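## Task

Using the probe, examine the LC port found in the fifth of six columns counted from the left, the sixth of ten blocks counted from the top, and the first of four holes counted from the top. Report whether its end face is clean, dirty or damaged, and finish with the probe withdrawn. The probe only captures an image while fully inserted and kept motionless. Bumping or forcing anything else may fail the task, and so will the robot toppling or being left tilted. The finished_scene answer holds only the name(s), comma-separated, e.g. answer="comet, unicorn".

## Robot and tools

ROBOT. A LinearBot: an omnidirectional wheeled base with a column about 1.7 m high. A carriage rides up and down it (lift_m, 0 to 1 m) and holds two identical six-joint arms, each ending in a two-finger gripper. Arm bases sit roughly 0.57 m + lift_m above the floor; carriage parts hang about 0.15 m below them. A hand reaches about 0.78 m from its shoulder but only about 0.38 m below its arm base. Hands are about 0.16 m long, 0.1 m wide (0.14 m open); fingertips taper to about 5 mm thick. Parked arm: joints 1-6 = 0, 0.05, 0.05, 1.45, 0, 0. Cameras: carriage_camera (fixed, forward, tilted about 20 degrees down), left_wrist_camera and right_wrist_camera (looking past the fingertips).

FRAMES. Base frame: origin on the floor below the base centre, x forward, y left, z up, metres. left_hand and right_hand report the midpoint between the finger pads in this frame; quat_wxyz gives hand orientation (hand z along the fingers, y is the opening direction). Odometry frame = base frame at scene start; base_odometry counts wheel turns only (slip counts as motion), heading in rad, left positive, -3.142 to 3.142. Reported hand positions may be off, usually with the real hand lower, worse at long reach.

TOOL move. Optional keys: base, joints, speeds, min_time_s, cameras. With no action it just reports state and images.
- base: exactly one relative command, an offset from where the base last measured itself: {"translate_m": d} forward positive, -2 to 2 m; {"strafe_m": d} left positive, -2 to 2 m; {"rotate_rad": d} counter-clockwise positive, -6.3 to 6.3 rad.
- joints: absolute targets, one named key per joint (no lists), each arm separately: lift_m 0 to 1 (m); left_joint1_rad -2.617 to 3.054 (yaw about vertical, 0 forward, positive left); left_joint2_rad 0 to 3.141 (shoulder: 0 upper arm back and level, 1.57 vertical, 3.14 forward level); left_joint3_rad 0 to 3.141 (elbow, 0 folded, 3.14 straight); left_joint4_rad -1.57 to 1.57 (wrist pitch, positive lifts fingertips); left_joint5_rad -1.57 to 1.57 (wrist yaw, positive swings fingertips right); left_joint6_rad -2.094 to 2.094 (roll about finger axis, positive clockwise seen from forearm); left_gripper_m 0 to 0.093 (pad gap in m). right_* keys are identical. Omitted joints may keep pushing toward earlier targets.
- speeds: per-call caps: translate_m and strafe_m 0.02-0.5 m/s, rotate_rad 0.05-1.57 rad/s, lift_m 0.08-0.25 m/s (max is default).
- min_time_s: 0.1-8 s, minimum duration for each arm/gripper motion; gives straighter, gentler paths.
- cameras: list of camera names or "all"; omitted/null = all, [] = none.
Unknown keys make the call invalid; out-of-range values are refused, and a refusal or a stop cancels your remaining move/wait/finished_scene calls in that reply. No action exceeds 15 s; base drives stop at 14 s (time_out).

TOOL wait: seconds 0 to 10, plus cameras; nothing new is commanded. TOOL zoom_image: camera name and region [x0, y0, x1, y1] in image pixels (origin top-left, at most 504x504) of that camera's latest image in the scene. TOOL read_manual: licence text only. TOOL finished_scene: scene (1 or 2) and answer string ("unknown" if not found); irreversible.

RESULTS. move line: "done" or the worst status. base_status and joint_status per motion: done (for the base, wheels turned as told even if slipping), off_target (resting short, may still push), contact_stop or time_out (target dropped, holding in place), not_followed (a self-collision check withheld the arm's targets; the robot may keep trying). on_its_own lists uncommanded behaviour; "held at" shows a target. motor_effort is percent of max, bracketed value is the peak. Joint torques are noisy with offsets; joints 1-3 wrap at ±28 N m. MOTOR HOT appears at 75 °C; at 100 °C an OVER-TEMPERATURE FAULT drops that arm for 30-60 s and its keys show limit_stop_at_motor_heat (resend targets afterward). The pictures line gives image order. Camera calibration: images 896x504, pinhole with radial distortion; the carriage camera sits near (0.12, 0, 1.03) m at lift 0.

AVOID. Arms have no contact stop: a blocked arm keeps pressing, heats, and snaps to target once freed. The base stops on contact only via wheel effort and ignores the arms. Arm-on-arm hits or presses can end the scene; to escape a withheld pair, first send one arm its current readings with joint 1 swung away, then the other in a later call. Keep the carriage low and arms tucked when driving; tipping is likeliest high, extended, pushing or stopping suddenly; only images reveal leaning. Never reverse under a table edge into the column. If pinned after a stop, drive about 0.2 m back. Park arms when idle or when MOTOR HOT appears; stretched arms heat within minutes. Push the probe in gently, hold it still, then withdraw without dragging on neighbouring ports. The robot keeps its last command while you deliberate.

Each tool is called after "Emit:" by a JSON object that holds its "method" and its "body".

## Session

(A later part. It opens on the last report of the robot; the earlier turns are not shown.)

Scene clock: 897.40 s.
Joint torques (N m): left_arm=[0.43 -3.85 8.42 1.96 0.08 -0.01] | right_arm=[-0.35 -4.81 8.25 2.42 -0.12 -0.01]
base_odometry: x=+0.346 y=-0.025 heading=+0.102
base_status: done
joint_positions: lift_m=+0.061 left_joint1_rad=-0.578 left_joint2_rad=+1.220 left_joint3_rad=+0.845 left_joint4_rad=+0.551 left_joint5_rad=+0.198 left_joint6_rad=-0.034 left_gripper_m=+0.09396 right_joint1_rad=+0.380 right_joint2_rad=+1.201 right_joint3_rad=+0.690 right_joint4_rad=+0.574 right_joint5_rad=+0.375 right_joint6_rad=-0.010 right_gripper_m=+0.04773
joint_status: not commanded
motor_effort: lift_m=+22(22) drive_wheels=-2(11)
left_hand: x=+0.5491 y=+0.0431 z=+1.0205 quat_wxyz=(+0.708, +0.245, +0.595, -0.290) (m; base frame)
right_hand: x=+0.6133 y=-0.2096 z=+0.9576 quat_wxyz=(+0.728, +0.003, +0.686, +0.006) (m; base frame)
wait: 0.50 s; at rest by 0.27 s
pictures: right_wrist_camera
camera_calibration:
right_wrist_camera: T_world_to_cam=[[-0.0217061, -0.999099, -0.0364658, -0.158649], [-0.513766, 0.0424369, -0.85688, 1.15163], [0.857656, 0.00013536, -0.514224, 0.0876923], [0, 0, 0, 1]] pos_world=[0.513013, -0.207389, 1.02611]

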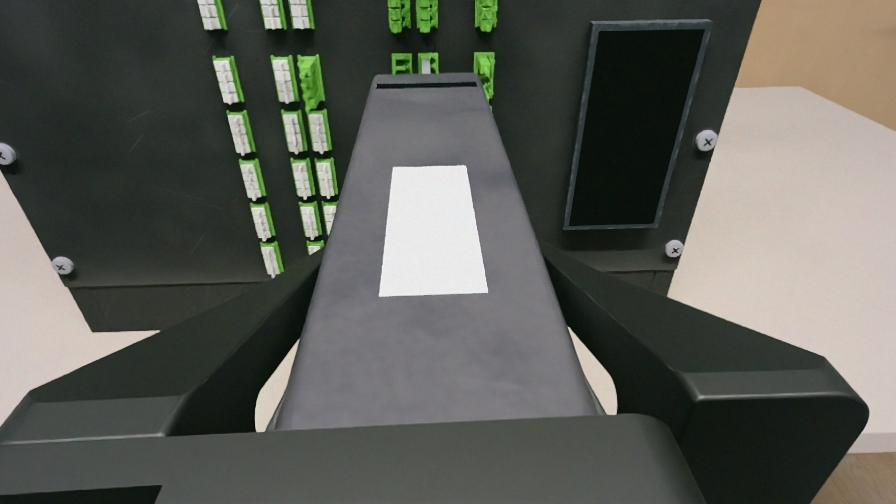

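Emit:
{"method": "move", "body": {"base": {"translate_m":0.004}, "speeds": {"translate_m":0.02}, "cameras": []}}

Emit:
{"method": "move", "body": {"base": {"translate_m":0.0025}, "speeds": {"translate_m":0.02}, "cameras": ["right_wrist_camera"]}}

Emit:
{"method": "zoom_image", "body": {"camera": "right_wrist_camera", "region": [408, 34, 440, 78]}}

Scene clock: 902.77 s.
Joint torques (N m): left_arm=[0.44 -3.84 8.42 1.97 0.07 0.01] | right_arm=[-0.35 -4.79 8.24 2.42 -0.11 0]
move: done
base_odometry: x=+0.350 y=-0.025 heading=+0.101
base_status: done
joint_positions: lift_m=+0.061 left_joint1_rad=-0.578 left_joint2_rad=+1.220 left_joint3_rad=+0.845 left_joint4_rad=+0.551 left_joint5_rad=+0.198 left_joint6_rad=-0.034 left_gripper_m=+0.09396 right_joint1_rad=+0.380 right_joint2_rad=+1.201 right_joint3_rad=+0.690 right_joint4_rad=+0.574 right_joint5_rad=+0.375 right_joint6_rad=-0.010 right_gripper_m=+0.04773
joint_status: not commanded
motor_effort: lift_m=+22(22) drive_wheels=-2(14)
left_hand: x=+0.5491 y=+0.0431 z=+1.0205 quat_wxyz=(+0.708, +0.245, +0.595, -0.290) (m; base frame)
right_hand: x=+0.6133 y=-0.2096 z=+0.9576 quat_wxyz=(+0.728, +0.003, +0.686, +0.006) (m; base frame)
pictures: none
No camera images: "cameras" was empty.

Scene clock: 903.43 s.
Joint torques (N m): left_arm=[0.4 -3.88 8.39 1.95 0.08 0] | right_arm=[-0.35 -4.83 8.25 2.42 -0.11 0]
move: done
base_odometry: x=+0.353 y=-0.025 heading=+0.101
base_status: done
joint_positions: lift_m=+0.061 left_joint1_rad=-0.578 left_joint2_rad=+1.220 left_joint3_rad=+0.845 left_joint4_rad=+0.551 left_joint5_rad=+0.198 left_joint6_rad=-0.034 left_gripper_m=+0.09396 right_joint1_rad=+0.380 right_joint2_rad=+1.201 right_joint3_rad=+0.690 right_joint4_rad=+0.574 right_joint5_rad=+0.375 right_joint6_rad=-0.010 right_gripper_m=+0.04773
joint_status: not commanded
motor_effort: lift_m=+22(22) drive_wheels=+5(11)
left_hand: x=+0.5491 y=+0.0431 z=+1.0205 quat_wxyz=(+0.708, +0.245, +0.595, -0.290) (m; base frame)
right_hand: x=+0.6133 y=-0.2096 z=+0.9576 quat_wxyz=(+0.728, +0.003, +0.686, +0.006) (m; base frame)
pictures: right_wrist_camera
camera_calibration:
right_wrist_camera: T_world_to_cam=[[-0.0217061, -0.999099, -0.0364658, -0.158649], [-0.513766, 0.0424369, -0.85688, 1.15163], [0.857656, 0.00013536, -0.514224, 0.0876923], [0, 0, 0, 1]] pos_world=[0.513013, -0.207389, 1.02611]

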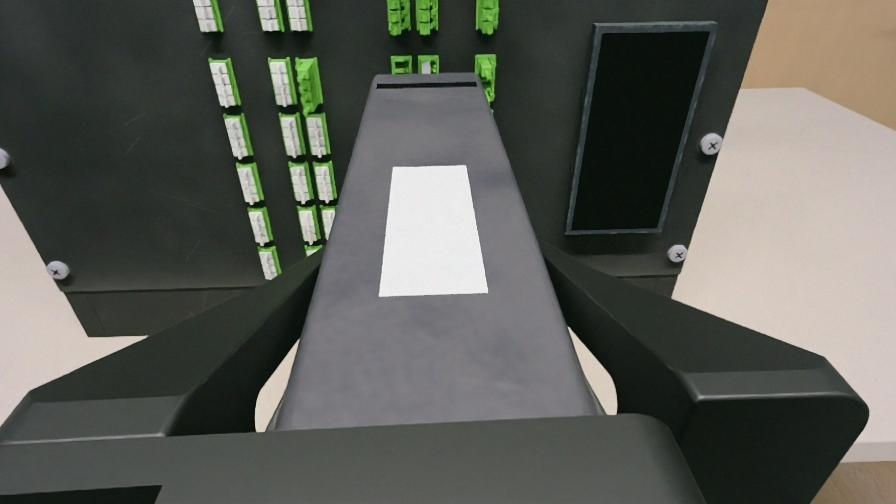

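Scaled by 11.455 from the camera's 896x504 image, which has a finer 1280x720 frame.

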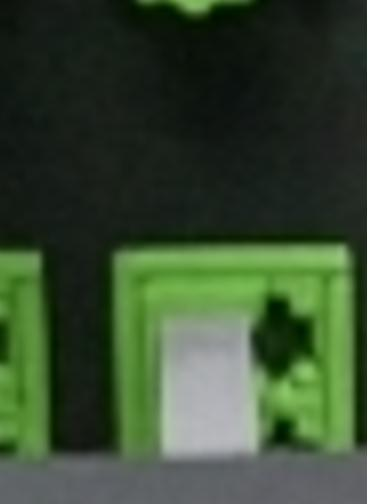

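Past the previous stop, force-free. Continue.

Emit:
{"method": "move", "body": {"base": {"translate_m":0.002}, "speeds": {"translate_m":0.02}, "cameras": []}}

Emit:
{"method": "wait", "body": {"seconds": 2, "cameras": ["right_wrist_camera"]}}

Scene clock: 909.27 s.
Joint torques (N m): left_arm=[0.47 -3.9 8.38 1.95 0.09 -0.01] | right_arm=[-0.44 -4.71 8.27 2.41 -0.12 0]
move: done
base_odometry: x=+0.355 y=-0.025 heading=+0.101
base_status: done
joint_positions: lift_m=+0.061 left_joint1_rad=-0.578 left_joint2_rad=+1.220 left_joint3_rad=+0.845 left_joint4_rad=+0.551 left_joint5_rad=+0.198 left_joint6_rad=-0.034 left_gripper_m=+0.09396 right_joint1_rad=+0.381 right_joint2_rad=+1.200 right_joint3_rad=+0.690 right_joint4_rad=+0.574 right_joint5_rad=+0.375 right_joint6_rad=-0.010 right_gripper_m=+0.04773
joint_status: not commanded
motor_effort: lift_m=+22(22) drive_wheels=+5(13)
left_hand: x=+0.5492 y=+0.0431 z=+1.0203 quat_wxyz=(+0.708, +0.245, +0.595, -0.290) (m; base frame)
right_hand: x=+0.6131 y=-0.2092 z=+0.9578 quat_wxyz=(+0.728, +0.003, +0.686, +0.007) (m; base frame)
pictures: none
No camera images: "cameras" was empty.

Scene clock: 911.27 s.
Joint torques (N m): left_arm=[0.44 -3.88 8.42 1.95 0.07 -0.01] | right_arm=[-0.43 -4.72 8.24 2.42 -0.12 -0.01]
base_odometry: x=+0.355 y=-0.025 heading=+0.101
base_status: done
joint_positions: lift_m=+0.061 left_joint1_rad=-0.578 left_joint2_rad=+1.220 left_joint3_rad=+0.845 left_joint4_rad=+0.551 left_joint5_rad=+0.198 left_joint6_rad=-0.034 left_gripper_m=+0.09396 right_joint1_rad=+0.381 right_joint2_rad=+1.200 right_joint3_rad=+0.690 right_joint4_rad=+0.574 right_joint5_rad=+0.375 right_joint6_rad=-0.010 right_gripper_m=+0.04773
joint_status: not commanded
motor_effort: lift_m=+22(22) drive_wheels=+5(13)
left_hand: x=+0.5492 y=+0.0431 z=+1.0203 quat_wxyz=(+0.708, +0.245, +0.595, -0.290) (m; base frame)
right_hand: x=+0.6131 y=-0.2092 z=+0.9578 quat_wxyz=(+0.728, +0.003, +0.686, +0.007) (m; base frame)
wait: 2.00 s; at rest by 0.27 s
pictures: right_wrist_camera
camera_calibration:
right_wrist_camera: T_world_to_cam=[[-0.0205779, -0.999119, -0.0365624, -0.158831], [-0.513512, 0.04194, -0.857057, 1.15154], [0.857835, 0.00113876, -0.513923, 0.0877254], [0, 0, 0, 1]] pos_world=[0.512809, -0.207087, 1.02621]

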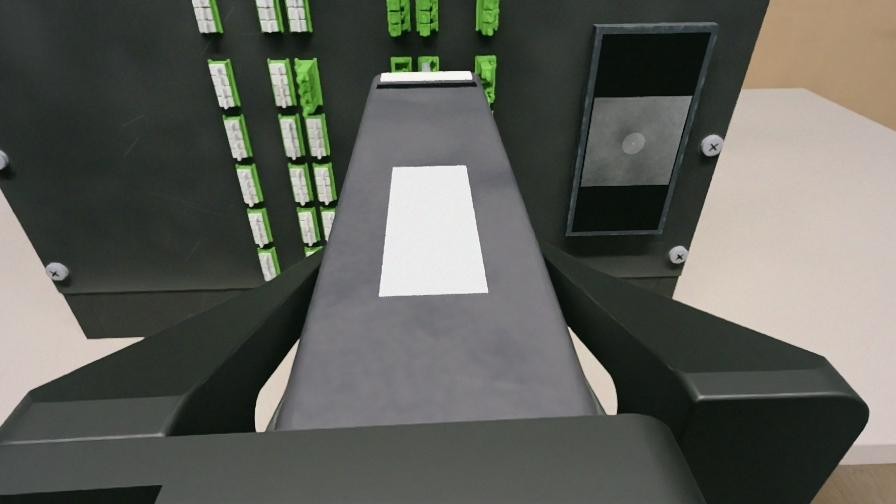

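Picture taken.

Emit:
{"method": "zoom_image", "body": {"camera": "right_wrist_camera", "region": [575, 88, 700, 194]}}

Emit:
{"method": "zoom_image", "body": {"camera": "right_wrist_camera", "region": [615, 125, 653, 163]}}

Emit:
{"method": "move", "body": {"base": {"translate_m":-0.02}, "speeds": {"translate_m":0.03}, "cameras": []}}

Emit:
{"method": "move", "body": {"base": {"translate_m":-0.05}, "speeds": {"translate_m":0.05}, "cameras": ["right_wrist_camera"]}}

Scaled by 4.032 from the camera's 896x504 image, which has a finer 1280x720 frame.

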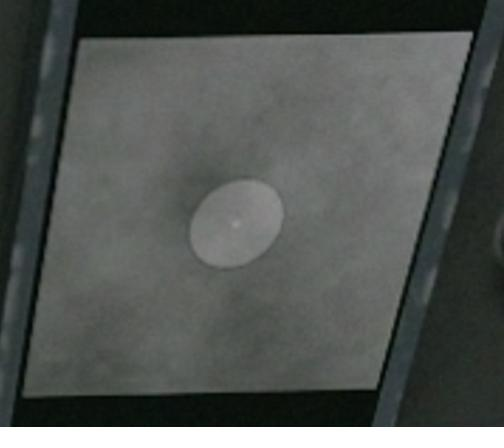

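Scaled by 13.263 from the camera's 896x504 image, which has a finer 1280x720 frame.

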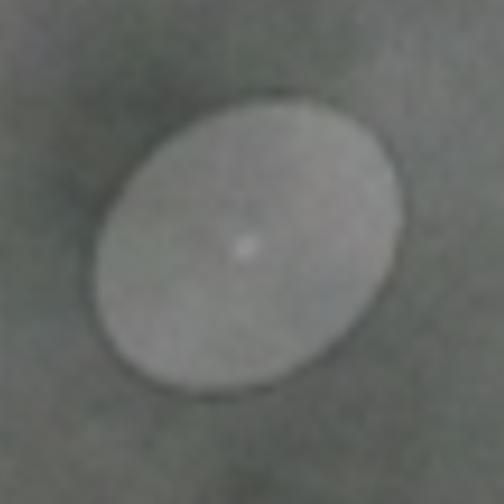

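Scene clock: 920.13 s.
Joint torques (N m): left_arm=[0.28 -3.9 8.39 1.95 0.07 0.01] | right_arm=[-0.43 -4.7 8.24 2.42 -0.12 0]
move: done
base_odometry: x=+0.335 y=-0.027 heading=+0.101
base_status: done
joint_positions: lift_m=+0.061 left_joint1_rad=-0.578 left_joint2_rad=+1.220 left_joint3_rad=+0.845 left_joint4_rad=+0.551 left_joint5_rad=+0.198 left_joint6_rad=-0.034 left_gripper_m=+0.09396 right_joint1_rad=+0.381 right_joint2_rad=+1.200 right_joint3_rad=+0.690 right_joint4_rad=+0.574 right_joint5_rad=+0.375 right_joint6_rad=-0.010 right_gripper_m=+0.04773
joint_status: not commanded
motor_effort: lift_m=+22(22) drive_wheels=+4(12)
left_hand: x=+0.5492 y=+0.0431 z=+1.0203 quat_wxyz=(+0.708, +0.245, +0.595, -0.290) (m; base frame)
right_hand: x=+0.6131 y=-0.2092 z=+0.9577 quat_wxyz=(+0.728, +0.003, +0.686, +0.007) (m; base frame)
pictures: none
No camera images: "cameras" was empty.

Scene clock: 921.63 s.
Joint torques (N m): left_arm=[0.47 -3.89 8.53 1.95 0.05 -0.01] | right_arm=[-0.46 -4.7 8.32 2.42 -0.12 -0.01]
move: done
base_odometry: x=+0.285 y=-0.032 heading=+0.101
base_status: done
joint_positions: lift_m=+0.061 left_joint1_rad=-0.577 left_joint2_rad=+1.220 left_joint3_rad=+0.845 left_joint4_rad=+0.551 left_joint5_rad=+0.198 left_joint6_rad=-0.034 left_gripper_m=+0.09396 right_joint1_rad=+0.381 right_joint2_rad=+1.200 right_joint3_rad=+0.690 right_joint4_rad=+0.574 right_joint5_rad=+0.375 right_joint6_rad=-0.010 right_gripper_m=+0.04773
joint_status: not commanded
motor_effort: lift_m=+22(22) drive_wheels=+1(8)
left_hand: x=+0.5493 y=+0.0433 z=+1.0203 quat_wxyz=(+0.708, +0.244, +0.595, -0.290) (m; base frame)
right_hand: x=+0.6131 y=-0.2092 z=+0.9576 quat_wxyz=(+0.728, +0.003, +0.686, +0.007) (m; base frame)
pictures: right_wrist_camera
camera_calibration:
right_wrist_camera: T_world_to_cam=[[-0.020582, -0.999128, -0.0363246, -0.159079], [-0.514089, 0.0417374, -0.856721, 1.15136], [0.85749, 0.00104111, -0.5145, 0.0884233], [0, 0, 0, 1]] pos_world=[0.512808, -0.207088, 1.02611]

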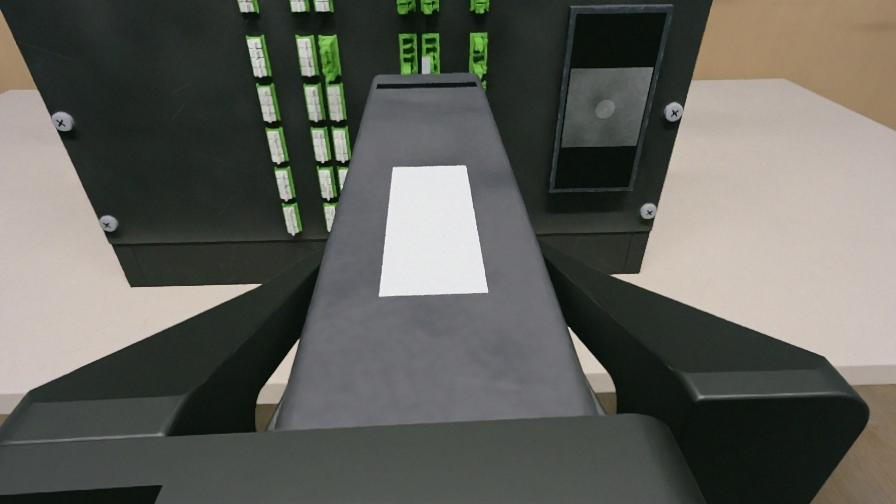

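Emit:
{"method": "finished_scene", "body": {"scene": 2, "answer": "clean"}}

The scene is finished: the task was done.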